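# Pull block 3 from the tower and keep it standing

## Task

Remove the grey block marked 3, which sits just below the tower's top block, and place it flat on the table at least about two block widths away from the tower. The rest of the tower must stay in its original spot, with the former top block now lying flat and centred on what remains. Both blocks must end up supported by what lies beneath them, not by the robot. Finally release everything and move the hands away.

## Robot and tools

Robot: two arms, left_arm and right_arm. Each carries a five-finger hand: left_arm a left hand, right_arm a right hand. Per the calibration, the left base is near (+0.042, +0.417, 0) m and the right base near (+0.029, -0.404, 0) m in the scene frame.

Frames: the scene frame has its origin at table height, midway between the arms. +z is up, +x points out over the table, and left_arm is on +y. Fixed cameras and the table use the scene frame. Each arm reports its own hand pose, velocities and targets in its own base frame. Offsets in a command run along the axes of that arm's current Hand target.

Hand point: a spot 0.05 m in front of the palm and 0.15 m from the wrist face. Its +z runs along the straight fingers and +y comes out of the palm. On the right hand +x points away from the thumb; on the left hand +x points toward it. Straight fingertips reach 0.06-0.07 m beyond the point, 0.06 m behind it along -y. A wrist bracket on the little-finger side can strike things. With the fingers level, the wrist may hang below the point and touch the table first.

Row layout (28 numbers, all in [-1, 1], always both arms):
- left_arm dx, dy, dz, rx, ry, rz
- left hand: little, ring, middle, index, thumb_bend, thumb_turn, force_limit, speed
- right_arm dx, dy, dz, rx, ry, rz
- right hand: the same eight

Pose numbers are an offset from the arm's Hand target as it stands when the action or move begins, not an absolute pose. 1.0 equals 0.6 m of travel or 180 degrees of turn, and rx, ry, rz form one rotation vector. Sending six zeros re-requests the current Hand target.

Finger numbers: +1 open/straight and -1 closed. For thumb_turn, -1 puts the thumb in front of the palm, facing the fingers, which is needed to grip objects about 0.035-0.065 m thick. force_limit runs from -1 (about 0 N) to +1 (10 N, or 15 N for thumb motors). speed grows from near zero at -1 to full at +0.48 and above. For gentle grips close at speed -0.94 or below. There is no 'no change' value. To keep a hand as it is, resend its last executed eight numbers. If none has been sent yet, use hand_measured plus hand_force_limit and hand_speed.

Tools:
- execute_actions(actions, cameras): actions is a list of actions. Each action is up to 15 rows, one per 1/30 s step; a short one repeats its last row. Every row counts from the action's start pose. Camera images return only for an empty list or when cameras names them ("all" or names such as cam_high, cam_low, cam_left_wrist, cam_right_wrist).
- move(target, speed, blend, stop_force, zero, blocking, cameras): straight-line path to target. target is one 28-number row or up to 15 rows, all offsets from the same starting Hand targets. speed is in m/s, 0.002 to 3.6 (default 0.25), and turns are capped at twice that in rad/s. blend is a corner radius in m for lists. stop_force is 3 to 120 N and ends an arm's path on contact. Don't use it when the hand turns, or when moving off something being pressed. zero defaults to true. blocking=false cannot be combined with stop_force. Paths don't avoid obstacles or the other arm. Avoid routing near an arm's own base.
- wait(seconds 0-10, cameras): holds the last commands.
- stop(cameras): brakes a running move.
- zoom_image(camera, region [x0,y0,x1,y1], max 504x504 px): closer view of the latest image.
- show_instructions(): shows reference pages.
- zero_wrist_force(arm): re-zeroes that wrist sensor.
- finished_scene(scene): ends the current scene, given its number; irreversible.

Results: end_effector_position (m), quat_wxyz and velocities in the base frame. Hand target is the last commanded pose after clipping; orientation is clipped to within 32 degrees of the measured one. hand_measured, hand_stopped_by (moving, target, force, stalled, fault) and hand_load_n list six values in motor order. A lost grip shows as hand_load_n falling near 0. Wrist force/torque are given in the end-effector axes, with a line for the peak since the last report. The move line reports done, off_target, moving, held or fault, plus limits (paced = clipped, held = withheld steps). done does not prove nothing was touched or shifted.

Cautions: arms are stiff. Commanding even slightly past a firm contact, or about 150 N of outside force, or joint torque over its limit (wrist joints 26.6 N m) stops that arm for 10 s. Move slowly near blocks and the table. Faster moves overshoot and hit harder. Don't let the hands press each other or close on the other hand. Release blocks only once they are still and resting. Never let anything fall or be left off the table. Stretched arms and held loads heat motors; at 85 °C the arm brakes for a while. Loose objects may occasionally get nudged.

Each tool is called after "Request:" as a command line: name --argument value for each argument, lists and objects as JSON in quotes; but a table of rows of numbers goes row by row, as --pt "numbers of a row", without its own name.

Reference images:

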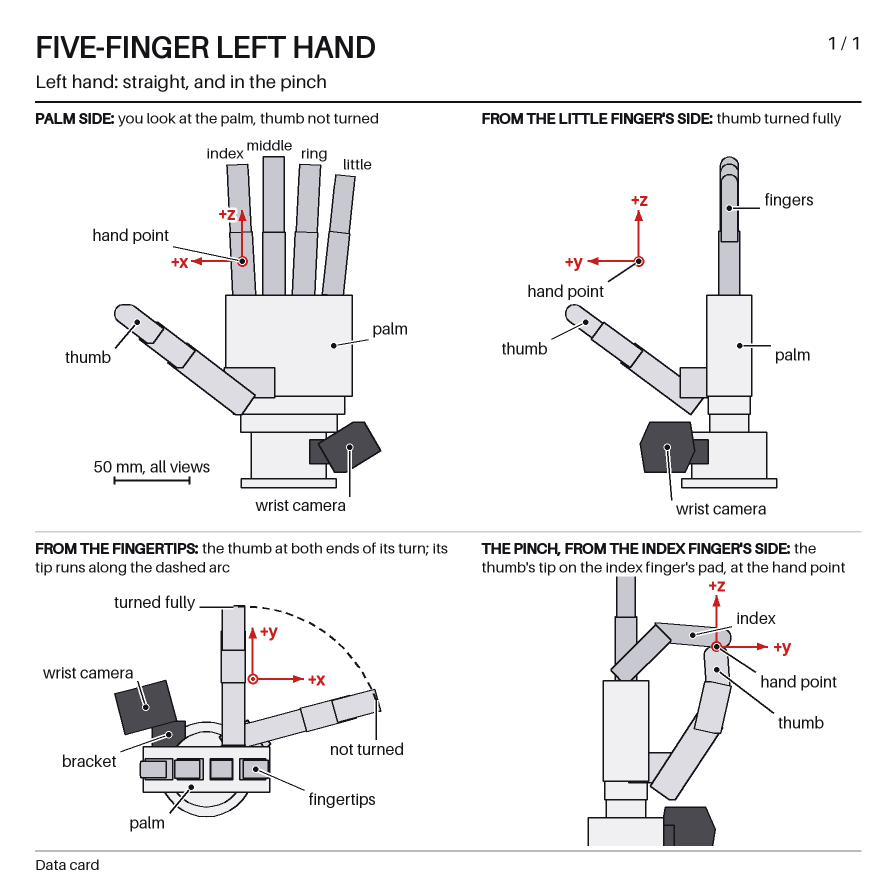

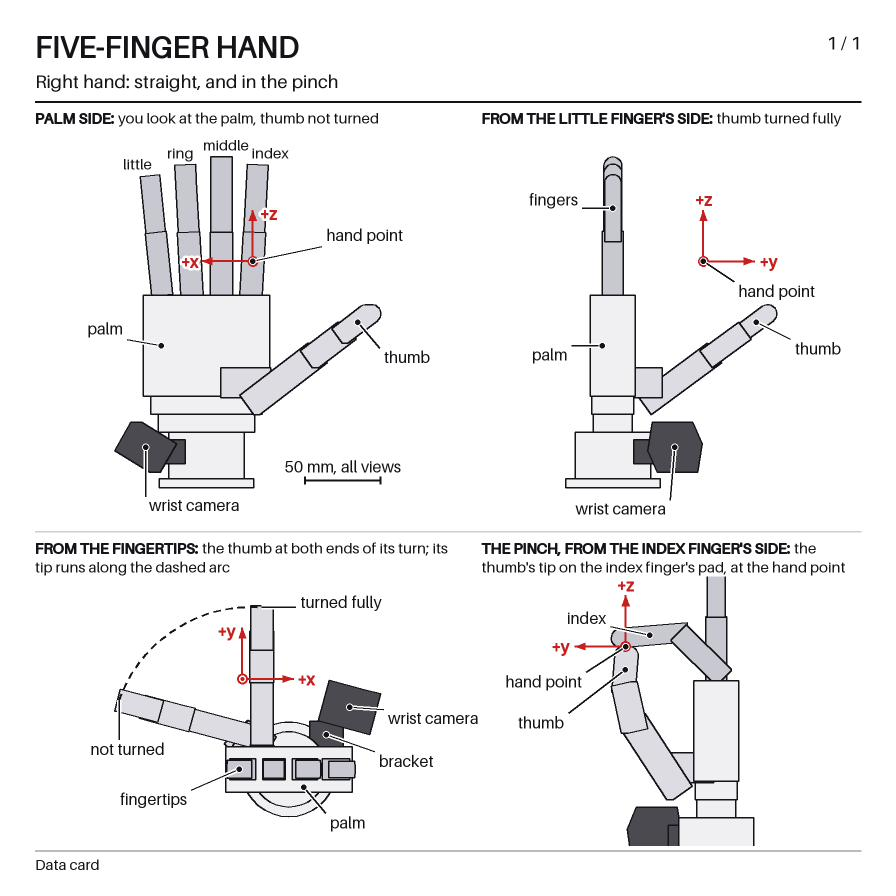

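## Session

Request:
execute_actions --actions '[]'

Scene clock: 0.00 s.
left_arm: end_effector_position=(+0.2205, -0.3827, +0.2578) hand_measured=(+1.000, +1.000, +1.000, +1.000, +1.000, +1.000) hand_load_n=(+0.0, +0.0, +0.0, +0.0, +0.0, +0.0) hand_stopped_by=(target, target, target, target, target, target) hand_force_limit=0.00 hand_speed=-0.80 end_effector_quat_wxyz=(+0.483, +0.797, +0.153, +0.329) | right_arm: end_effector_position=(+0.2535, -0.2769, +0.2628) hand_measured=(+1.000, +1.000, +1.000, +1.000, +1.000, +1.000) hand_load_n=(+0.0, +0.0, +0.0, +0.0, +0.0, +0.0) hand_stopped_by=(target, target, target, target, target, target) hand_force_limit=0.00 hand_speed=-0.80 end_effector_quat_wxyz=(+0.056, +0.561, +0.821, -0.088)
Joint positions: left_arm=[2.441 -1.201 -2.451 3.329 -1.492 0.435] | right_arm=[-1.342 -1.653 1.805 1.217 1.624 -1.718]
Joint velocities: within noise
Joint torques (N m): no reading
Motor temperatures (°C): left_arm=[35 37 32 39 38 45] | right_arm=[38 33 41 44 41 39]
Wrist force (N): no reading
Wrist torque (N m): no reading
Wrist force, peak (N): no reading
Hand target: left_arm +0.2205, -0.3827, +0.2578; +0.483, +0.797, +0.153, +0.329 | right_arm +0.2535, -0.2769, +0.2628; +0.056, +0.561, +0.821, -0.088

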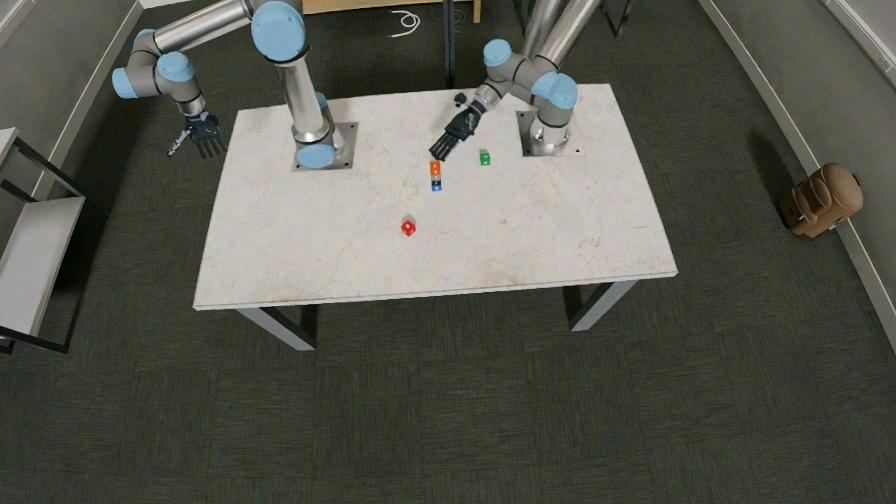

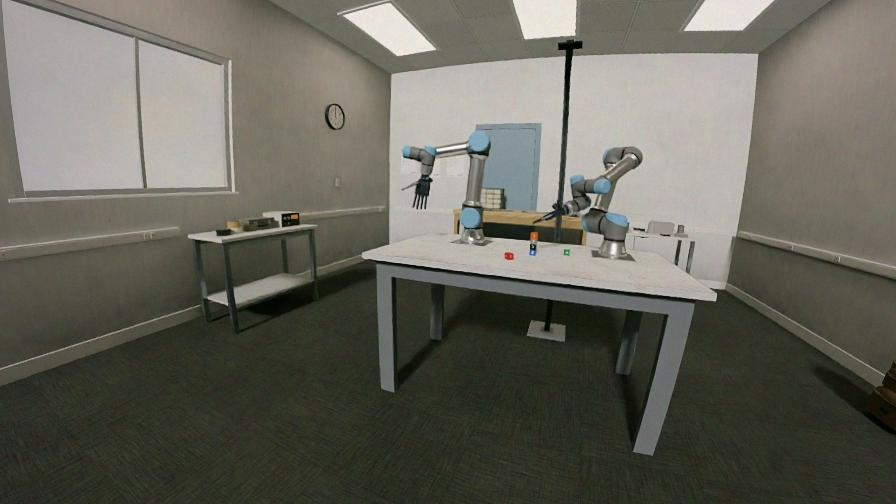

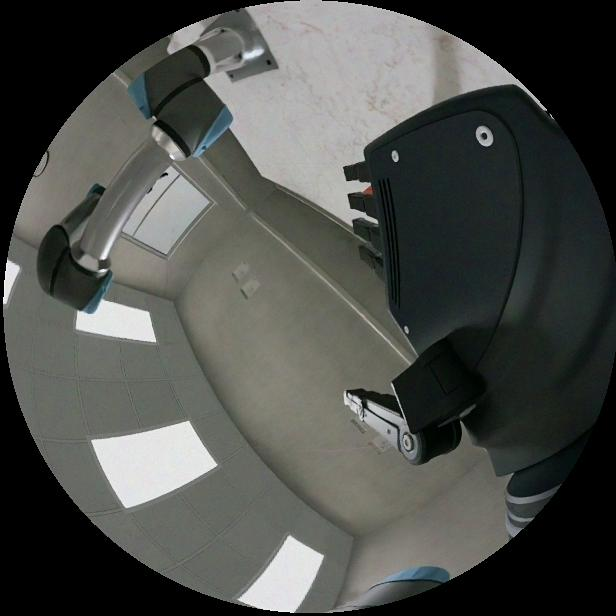

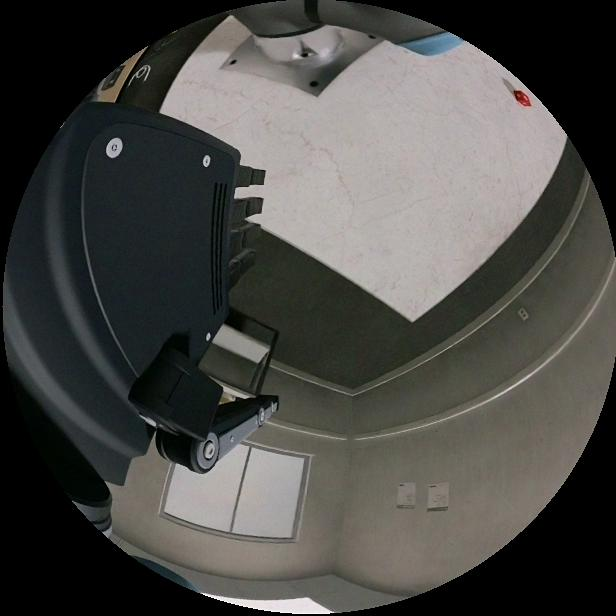

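Request:
zoom_image --camera "cam_high" --region '[380, 80, 600, 250]'

Request:
zoom_image --camera "cam_low" --region '[480, 190, 640, 280]'

Request:
zoom_image --camera "cam_high" --region '[410, 130, 470, 200]'

Scaled by 2.291 from the camera's 896x504 image, which has a finer 1280x720 frame.

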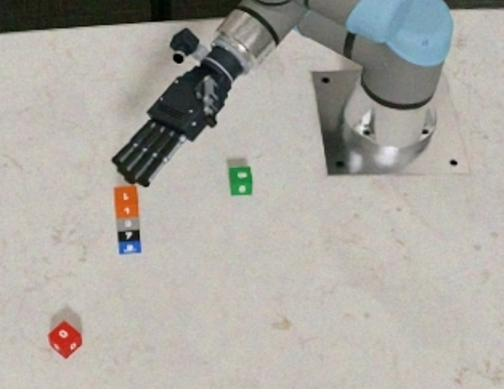

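Scaled by 3.150 from the camera's 896x504 image, which has a finer 1280x720 frame.

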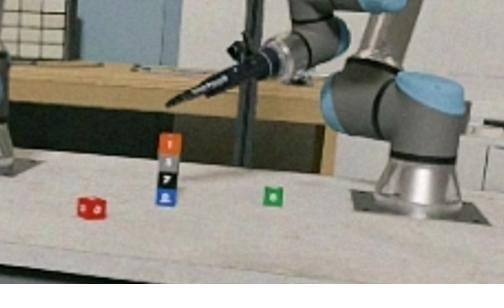

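Scaled by 7.200 from the camera's 896x504 image, which has a finer 1280x720 frame.

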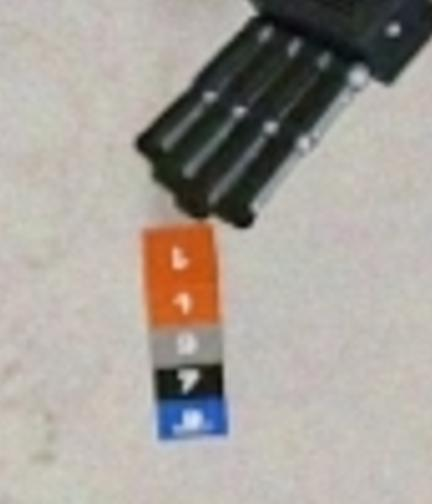

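Request:
move --pt "0.075 0.174 -0.063 0 0 0 1 1 0.6 0.6 1 -1 -0.6 0.2 0 0 0 0 0 0 1 1 1 1 1 1 0 -0.8" --pt "0.093 0.217 -0.079 -0.336 -0.026 0.915 1 1 0.6 0.6 1 -1 -0.6 0.2 0 0 0 0 0 0 1 1 1 1 1 1 0 -0.8" --speed 0.5 --blend 0.03 --cameras '["all"]'

Scene clock: 164.07 s.
left_arm: end_effector_position=(+0.2199, -0.3829, +0.4071) hand_measured=(+1.000, +1.000, +0.600, +0.600, +1.000, -1.000) hand_load_n=(+0.0, +0.0, +0.0, +0.0, +0.0, +0.0) hand_stopped_by=(target, target, target, target, target, target) hand_force_limit=-0.60 hand_speed=0.20 end_effector_quat_wxyz=(+0.011, -0.017, +0.867, -0.498) end_effector_velocity=(+0.000, +0.000, +0.001) end_effector_angular_velocity=(+0.002, -0.005, -0.002) | right_arm: end_effector_position=(+0.2535, -0.2769, +0.2628) hand_measured=(+1.000, +1.000, +1.000, +1.000, +1.000, +1.000) hand_load_n=(+0.0, +0.0, +0.0, +0.0, +0.0, +0.0) hand_stopped_by=(target, target, target, target, target, target) hand_force_limit=0.00 hand_speed=-0.80 end_effector_quat_wxyz=(+0.056, +0.561, +0.821, -0.088)
Joint positions: left_arm=[2.903 -1.529 -1.508 1.909 -0.592 4.197] | right_arm=[-1.342 -1.653 1.805 1.217 1.624 -1.718]
Joint velocities: left_arm=[0 0 0.002 -0.002 -0.002 0.005] | right_arm=[within noise]
Joint torques (N m): left_arm=[-8.42 6.29 24.78 -3.69 -1.18 2.11] | right_arm=[-0.55 -15.38 -16.89 2.04 0.01 0]
Wrist force (N): left_arm=[-3.0 -2.2 -1.6] | right_arm=[0.1 0.0 0.2]
Wrist torque (N m): left_arm=[-0.23 0.44 0.07] | right_arm=[-0.01 -0.02 0.01]
Wrist force, peak (N): left_arm=[-2.7 -3.2 -1.2] | right_arm=[0.0 -0.2 0.4]
Hand target: left_arm +0.2200, -0.3829, +0.4071; +0.011, -0.017, +0.867, -0.497 | right_arm +0.2535, -0.2769, +0.2628; +0.056, +0.561, +0.821, -0.088
Off the commanded pose: left_arm 0.000 m, 0 deg | right_arm 0.000 m, 0 deg.
move: done

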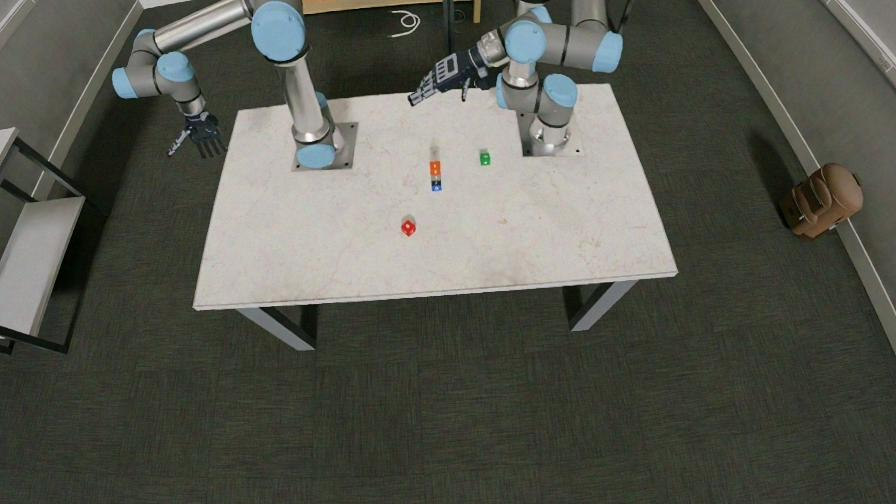

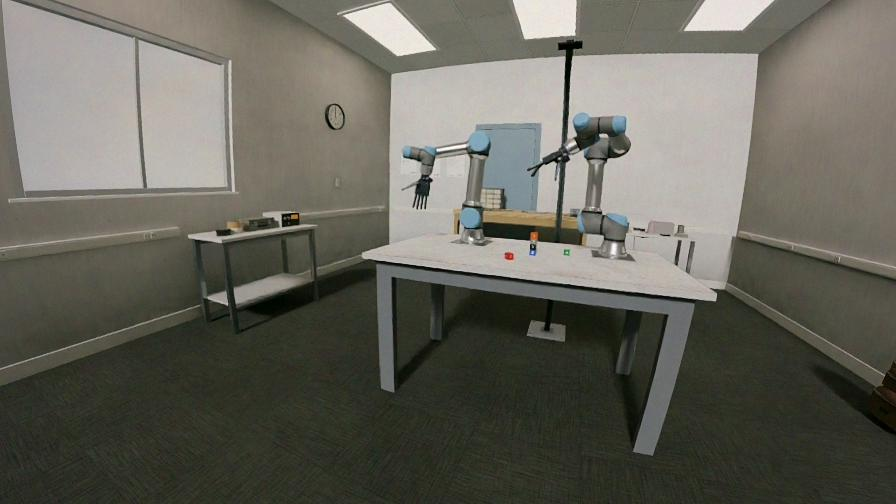

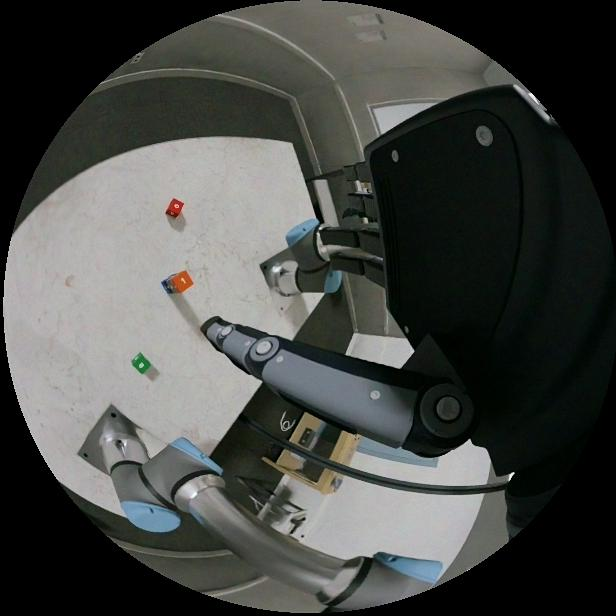

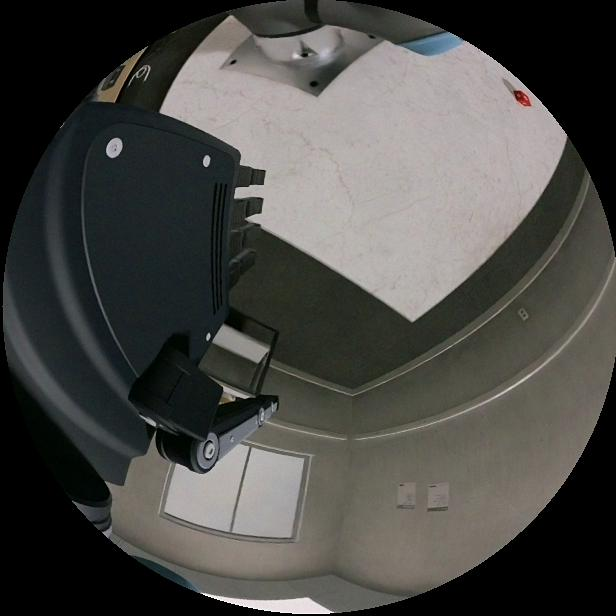

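Request:
zoom_image --camera "cam_high" --region '[420, 150, 450, 200]'

Request:
zoom_image --camera "cam_left_wrist" --region '[100, 180, 240, 400]'

Request:
zoom_image --camera "cam_low" --region '[500, 220, 580, 270]'

Scaled by 10.080 from the camera's 896x504 image, which has a finer 1280x720 frame.

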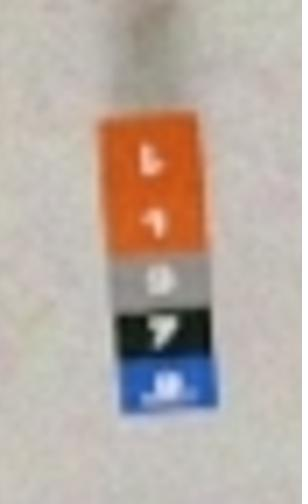

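Scaled by 2.291 from the camera's 616x616 image, which has a finer 880x880 frame.

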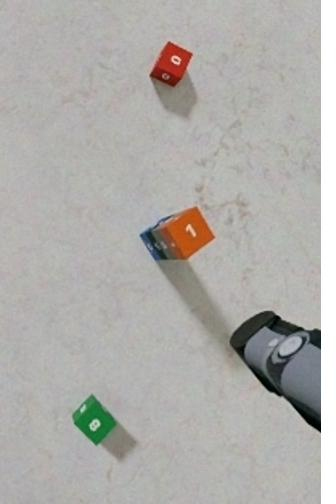

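Scaled by 6.300 from the camera's 896x504 image, which has a finer 1280x720 frame.

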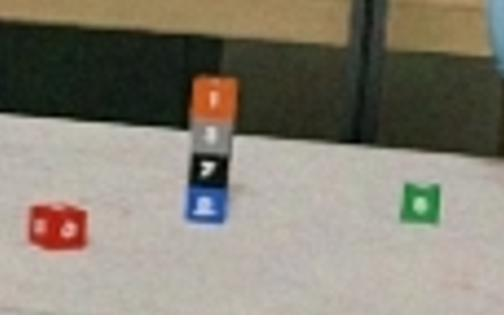

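Request:
zoom_image --camera "cam_high" --region '[280, 110, 370, 180]'

Request:
zoom_image --camera "cam_high" --region '[400, 50, 500, 130]'

Request:
zoom_image --camera "cam_high" --region '[500, 80, 600, 170]'

Scaled by 5.600 from the camera's 896x504 image, which has a finer 1280x720 frame.

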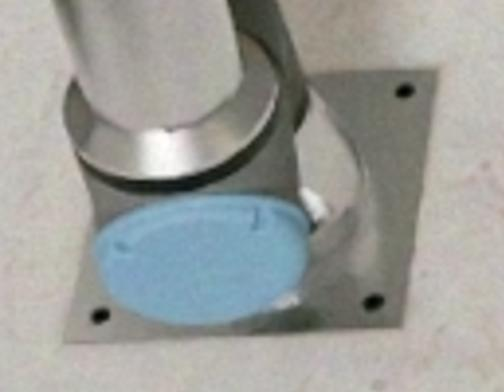

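Scaled by 5.040 from the camera's 896x504 image, which has a finer 1280x720 frame.

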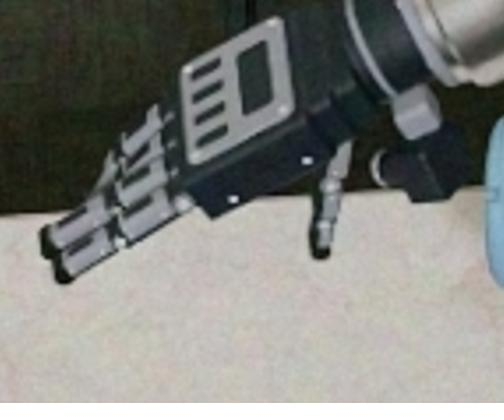

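Scaled by 5.040 from the camera's 896x504 image, which has a finer 1280x720 frame.

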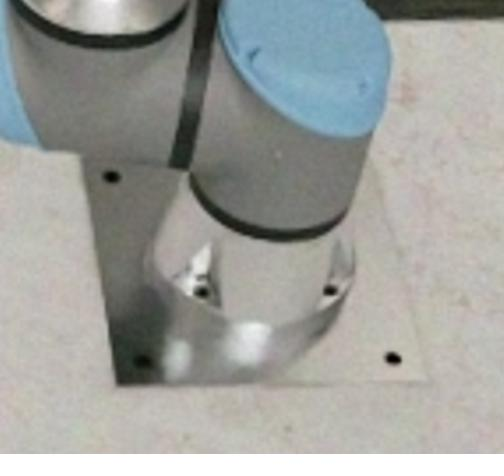

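Request:
move --target '[0,0.2267,0.1308,0,0,0,1,1,0.6,0.6,1,-1,-0.6,0.2,0,0,0,0,0,0,1,1,1,1,1,1,0,-0.8]' --speed 0.25 --cameras '["all"]'

Request:
zoom_image --camera "cam_high" --region '[400, 110, 480, 200]'

Request:
zoom_image --camera "cam_low" --region '[500, 190, 590, 270]'

Request:
zoom_image --camera "cam_left_wrist" --region '[100, 130, 420, 450]'

Scene clock: 232.17 s.
left_arm: end_effector_position=(+0.2204, -0.3820, +0.2502) hand_measured=(+1.000, +1.000, +0.600, +0.600, +1.000, -1.000) hand_load_n=(+0.0, +0.0, +0.0, +0.0, +0.0, +0.0) hand_stopped_by=(target, target, target, target, target, target) hand_force_limit=-0.60 hand_speed=0.20 end_effector_quat_wxyz=(+0.011, -0.017, +0.867, -0.497) | right_arm: end_effector_position=(+0.2535, -0.2769, +0.2628) hand_measured=(+1.000, +1.000, +1.000, +1.000, +1.000, +1.000) hand_load_n=(+0.0, +0.0, +0.0, +0.0, +0.0, +0.0) hand_stopped_by=(target, target, target, target, target, target) hand_force_limit=0.00 hand_speed=-0.80 end_effector_quat_wxyz=(+0.056, +0.561, +0.821, -0.088)
Joint positions: left_arm=[2.907 -1.566 -1.878 2.31 -0.591 4.204] | right_arm=[-1.342 -1.653 1.805 1.217 1.624 -1.718]
Joint torques (N m): left_arm=[-8.62 5.62 8.26 -0.22 -1.44 -2.25] | right_arm=[-1.47 -15.76 -17.41 2.17 -0.26 0.16]
Wrist force (N): left_arm=[-2.6 -2.2 -1.3] | right_arm=[-0.1 0.2 0.2]
Wrist torque (N m): left_arm=[-0.27 0.39 0.23] | right_arm=[0.01 0.01 0.00]
Wrist force, peak (N): left_arm=[-2.4 -3.5 -2.4] | right_arm=[-0.1 0.0 0.4]
Hand target: left_arm +0.2204, -0.3820, +0.2501; +0.011, -0.017, +0.867, -0.497 | right_arm +0.2535, -0.2769, +0.2628; +0.056, +0.561, +0.821, -0.088
Off the commanded pose: left_arm 0.000 m, 0 deg | right_arm 0.000 m, 0 deg.
move: done

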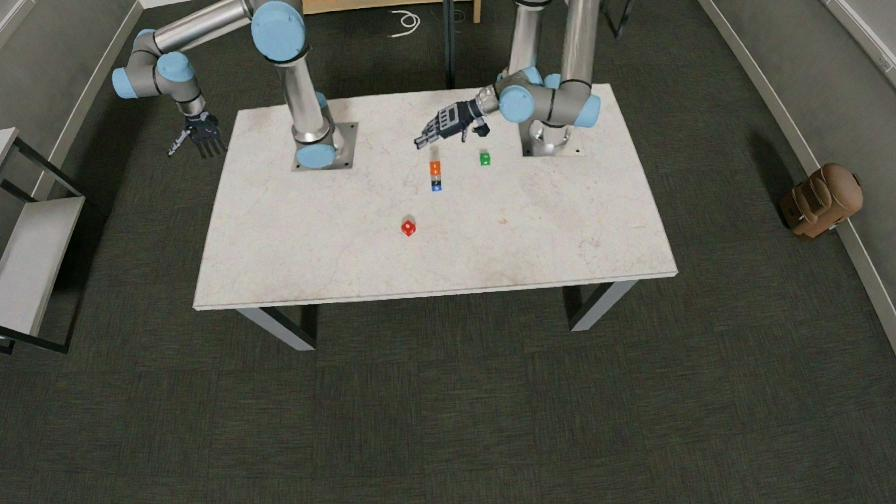

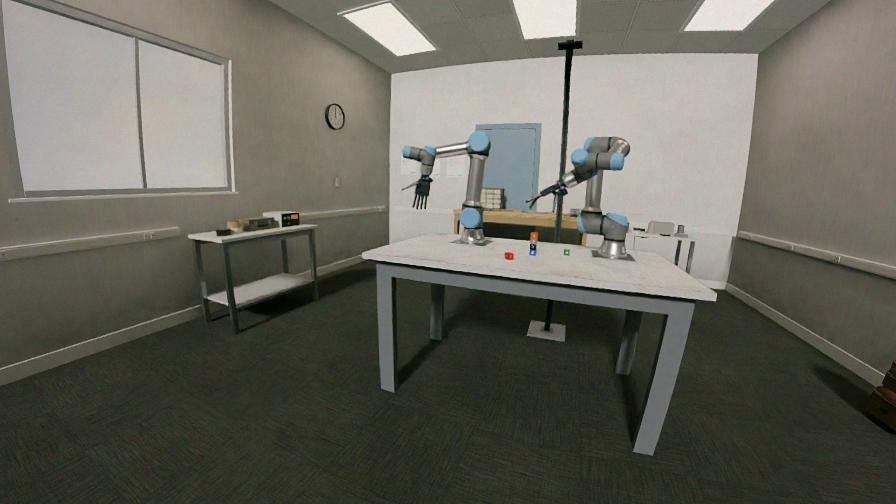

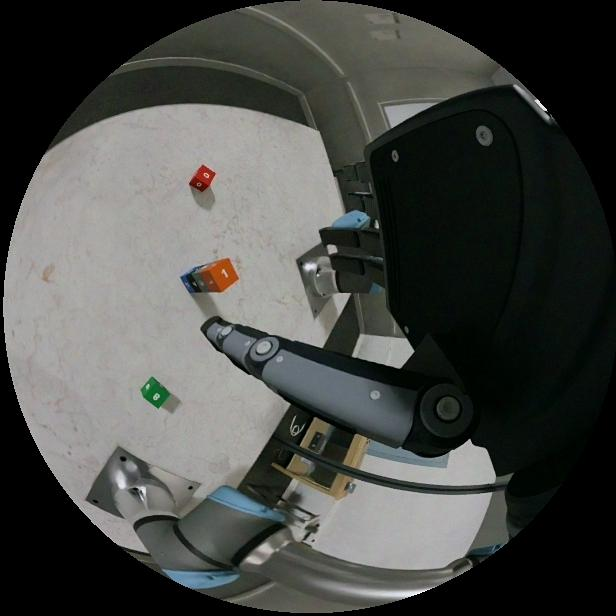

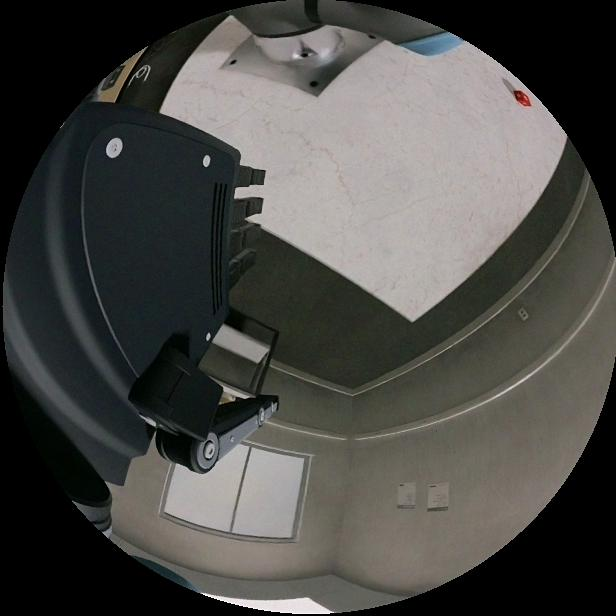

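Scaled by 5.600 from the camera's 896x504 image, which has a finer 1280x720 frame.

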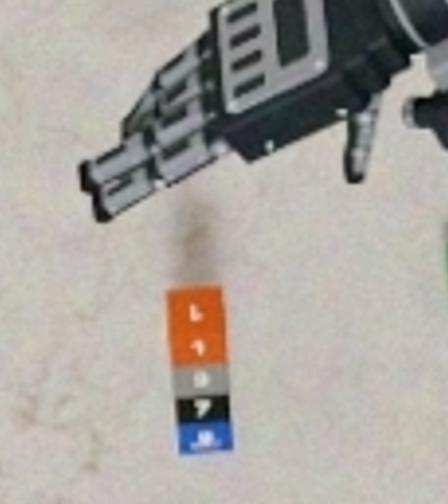

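Scaled by 5.600 from the camera's 896x504 image, which has a finer 1280x720 frame.

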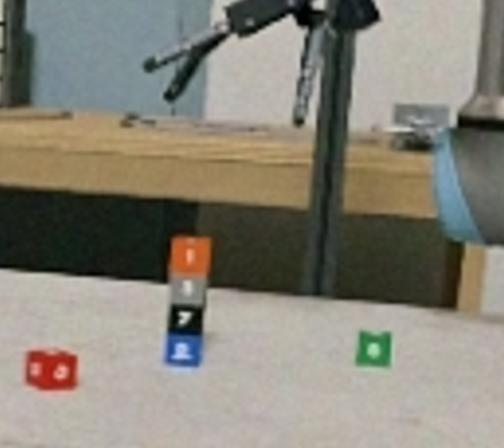

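Scaled by 1.575 from the camera's 616x616 image, which has a finer 880x880 frame.

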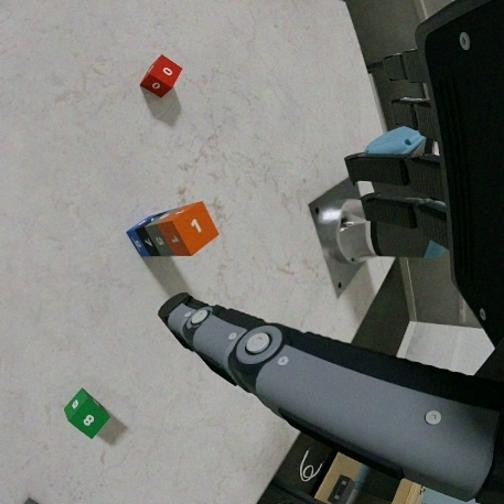

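Request:
move --target '[-0.0433,0.0219,0.0953,0,0,0,1,1,0.6,0.6,1,-1,-0.6,0.2,0,0,0,0,0,0,1,1,1,1,1,1,0,-0.8]' --speed 0.2 --cameras '["all"]'

Request:
zoom_image --camera "cam_high" --region '[400, 130, 460, 200]'

Request:
zoom_image --camera "cam_low" --region '[500, 200, 570, 270]'

Request:
zoom_image --camera "cam_left_wrist" --region '[150, 180, 400, 430]'

Scene clock: 254.43 s.
left_arm: end_effector_position=(+0.2482, -0.4235, +0.2100) hand_measured=(+1.000, +1.000, +0.600, +0.600, +1.000, -1.000) hand_load_n=(+0.0, +0.0, +0.0, +0.0, +0.0, +0.0) hand_stopped_by=(target, target, target, target, target, target) hand_force_limit=-0.60 hand_speed=0.20 end_effector_quat_wxyz=(+0.011, -0.017, +0.867, -0.497) end_effector_velocity=(+0.000, -0.001, -0.002) end_effector_angular_velocity=(+0.001, +0.004, +0.001) | right_arm: end_effector_position=(+0.2535, -0.2769, +0.2628) hand_measured=(+1.000, +1.000, +1.000, +1.000, +1.000, +1.000) hand_load_n=(+0.0, +0.0, +0.0, +0.0, -0.5, +0.0) hand_stopped_by=(target, target, target, target, target, target) hand_force_limit=0.00 hand_speed=-0.80 end_effector_quat_wxyz=(+0.056, +0.561, +0.821, -0.088)
Joint positions: left_arm=[2.803 -1.696 -1.817 2.508 -0.641 4.046] | right_arm=[-1.342 -1.653 1.805 1.217 1.624 -1.718]
Joint velocities: left_arm=[-0.002 -0.005 0.001 0.003 -0.001 -0.005] | right_arm=[within noise]
Joint torques (N m): left_arm=[-9.64 11.6 24.84 0.63 -1.46 -2.09] | right_arm=[-1.6 -16.24 -17.93 2.25 -0.21 0.03]
Wrist force (N): left_arm=[-2.6 -2.4 -0.9] | right_arm=[-0.1 0.0 0.1]
Wrist torque (N m): left_arm=[-0.29 0.40 0.24] | right_arm=[0.00 0.01 0.00]
Wrist force, peak (N): left_arm=[-2.8 -2.8 -1.4] | right_arm=[-0.3 -0.1 0.4]
Hand target: left_arm +0.2483, -0.4236, +0.2100; +0.011, -0.017, +0.867, -0.497 | right_arm +0.2535, -0.2769, +0.2628; +0.056, +0.561, +0.821, -0.088
Off the commanded pose: left_arm 0.000 m, 0 deg | right_arm 0.000 m, 0 deg.
move: done

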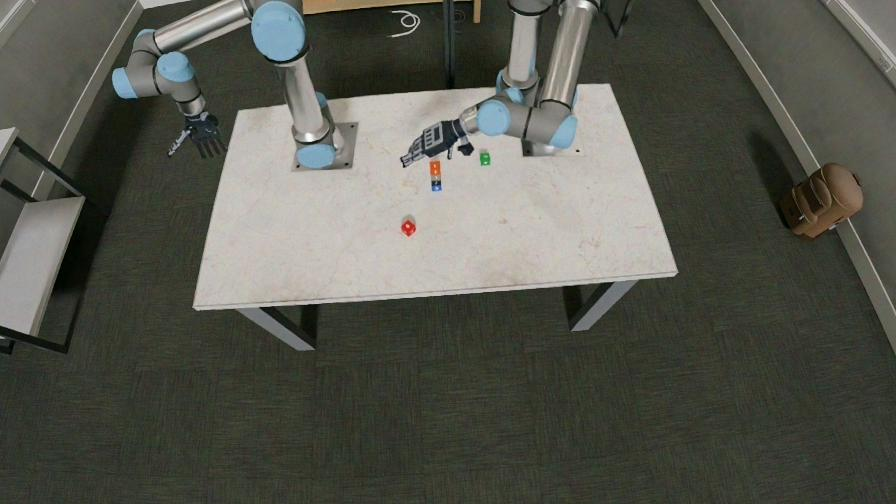

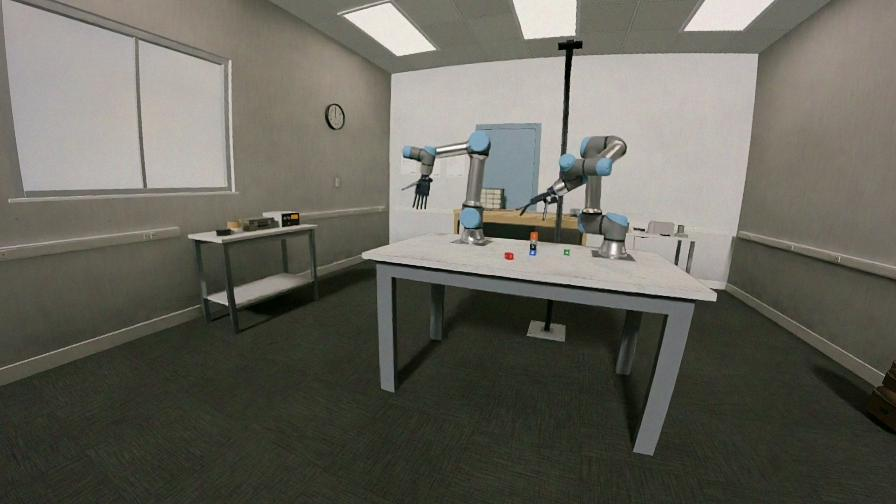

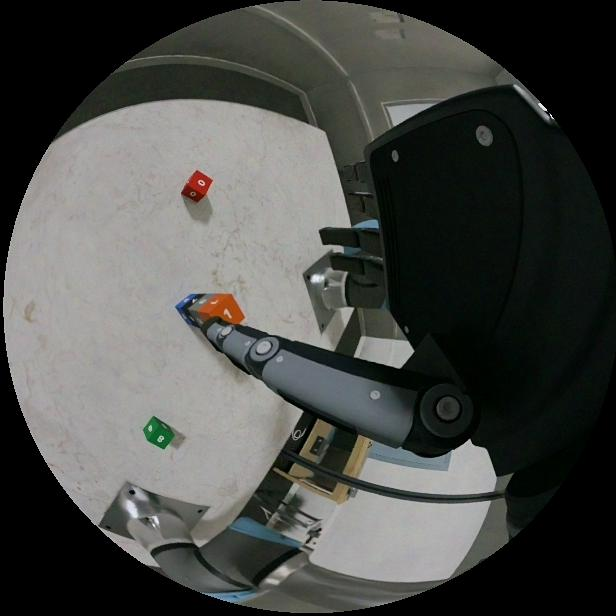

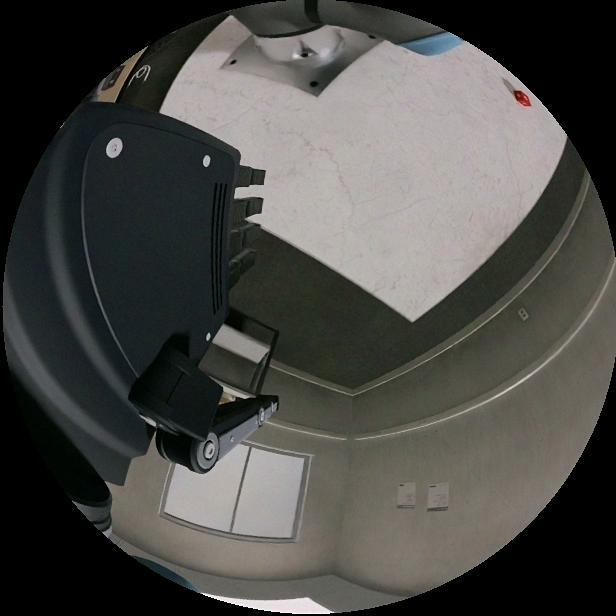

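Scaled by 7.200 from the camera's 896x504 image, which has a finer 1280x720 frame.

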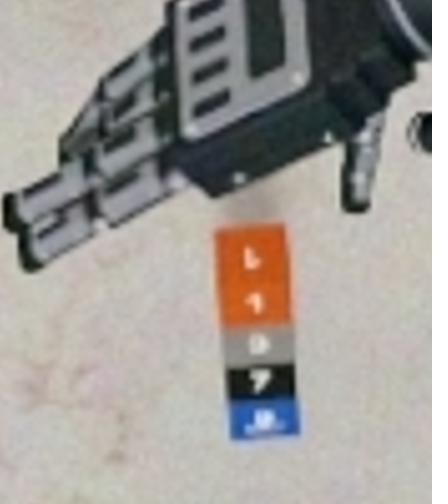

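Scaled by 7.200 from the camera's 896x504 image, which has a finer 1280x720 frame.

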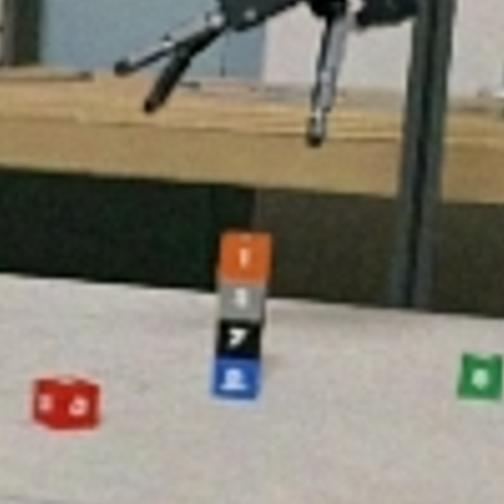

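Scaled by 2.016 from the camera's 616x616 image, which has a finer 880x880 frame.

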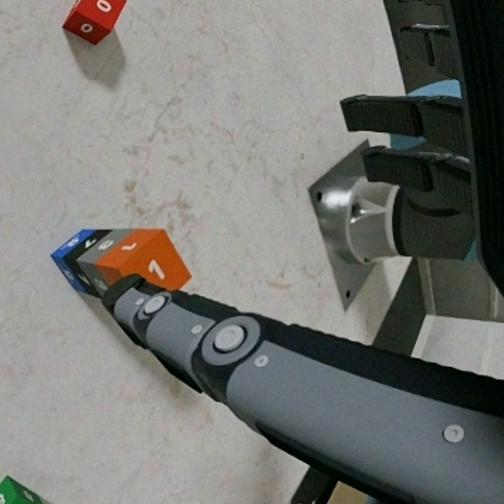

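Request:
move --target '[0,0.1077,0.0468,0,0,0,1,1,0.6,0.6,1,-1,-0.6,0.2,0,0,0,0,0,0,1,1,1,1,1,1,0,-0.8]' --speed 0.1 --stop_force 5 --cameras '["all"]'

Request:
zoom_image --camera "cam_high" --region '[400, 130, 460, 200]'

Request:
zoom_image --camera "cam_low" --region '[510, 210, 570, 270]'

Request:
zoom_image --camera "cam_left_wrist" --region '[150, 200, 350, 400]'

Scene clock: 275.97 s.
left_arm: end_effector_position=(+0.2482, -0.4152, +0.1400) hand_measured=(+1.000, +1.000, +0.600, +0.600, +1.000, -1.000) hand_load_n=(+0.0, +0.0, +0.0, +0.0, +0.0, +0.0) hand_stopped_by=(target, target, target, target, target, target) hand_force_limit=-0.60 hand_speed=0.20 end_effector_quat_wxyz=(+0.011, -0.017, +0.867, -0.497) | right_arm: end_effector_position=(+0.2535, -0.2769, +0.2628) hand_measured=(+1.000, +1.000, +1.000, +1.000, +1.000, +1.000) hand_load_n=(+0.0, +0.0, +0.0, +0.0, +0.0, -0.5) hand_stopped_by=(target, target, target, target, target, target) hand_force_limit=0.00 hand_speed=-0.80 end_effector_quat_wxyz=(+0.056, +0.561, +0.821, -0.088)
Joint positions: left_arm=[2.826 -1.766 -1.94 2.674 -0.629 4.08] | right_arm=[-1.342 -1.653 1.805 1.217 1.624 -1.718]
Joint torques (N m): left_arm=[7.3 12.56 7.03 0.27 3.14 2.1] | right_arm=[-1.16 -16.76 -18.54 2.11 -0.31 0.03]
Wrist force (N): left_arm=[-2.5 -2.3 -1.1] | right_arm=[-0.2 -0.2 0.2]
Wrist torque (N m): left_arm=[-0.28 0.39 0.07] | right_arm=[-0.04 0.03 -0.02]
Wrist force, peak (N): left_arm=[-3.0 -2.9 -1.4] | right_arm=[-0.3 0.0 0.5]
Hand target: left_arm +0.2482, -0.4152, +0.1400; +0.011, -0.017, +0.867, -0.497 | right_arm +0.2535, -0.2769, +0.2628; +0.056, +0.561, +0.821, -0.088
Off the commanded pose: left_arm 0.000 m, 0 deg | right_arm 0.000 m, 0 deg.
move: done

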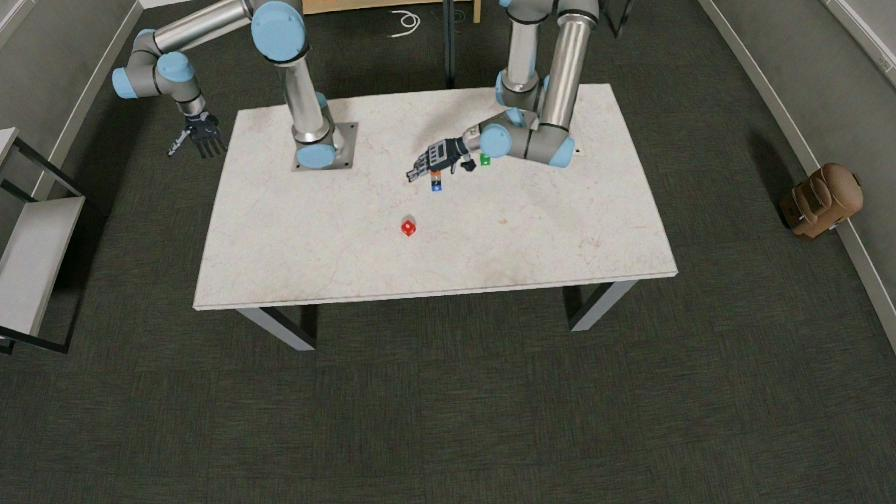

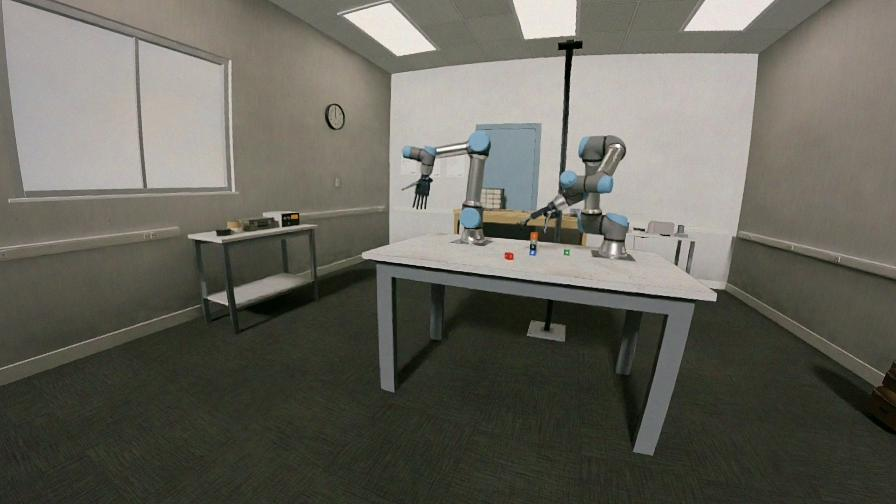

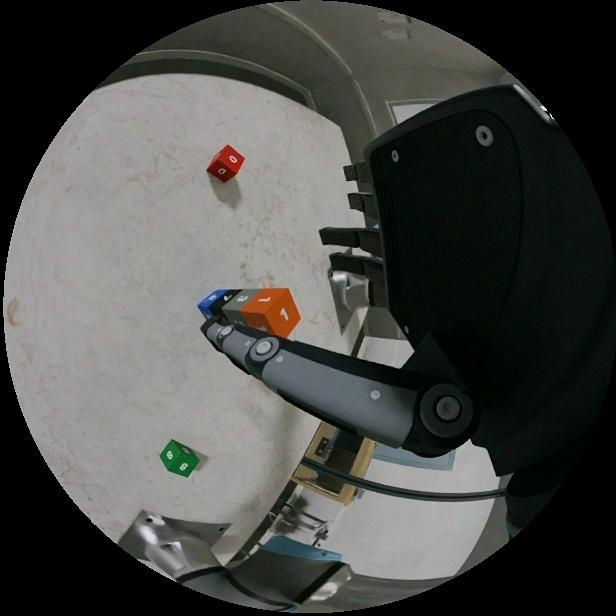

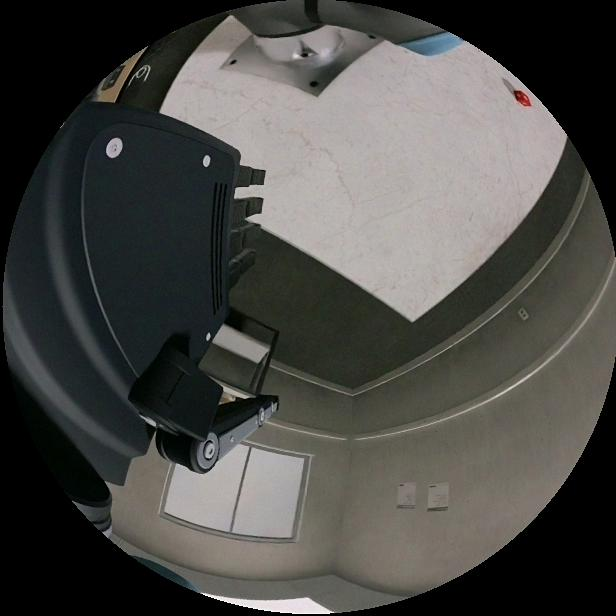

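Scaled by 7.200 from the camera's 896x504 image, which has a finer 1280x720 frame.

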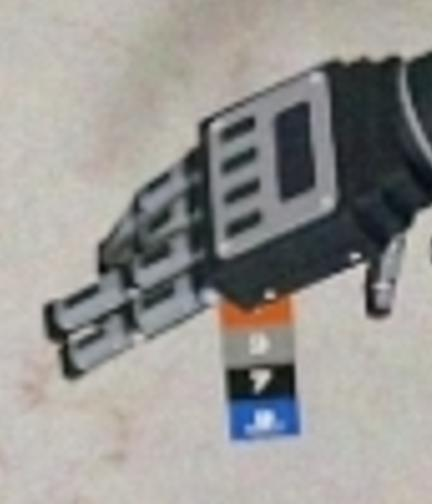

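Scaled by 8.400 from the camera's 896x504 image, which has a finer 1280x720 frame.

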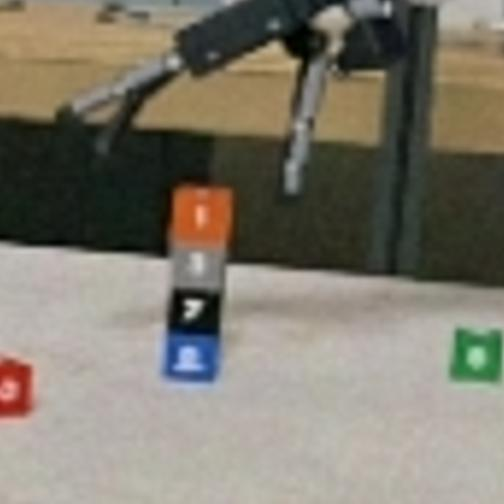

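Scaled by 2.520 from the camera's 616x616 image, which has a finer 880x880 frame.

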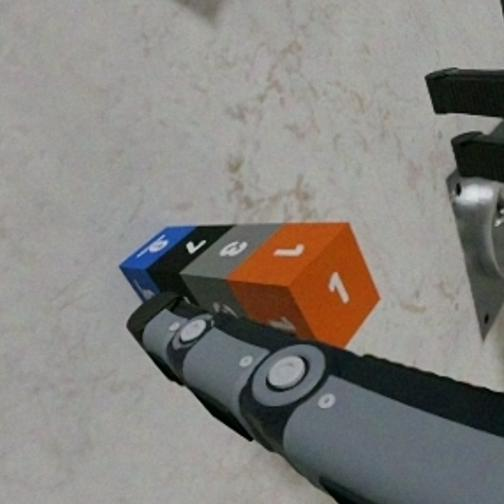

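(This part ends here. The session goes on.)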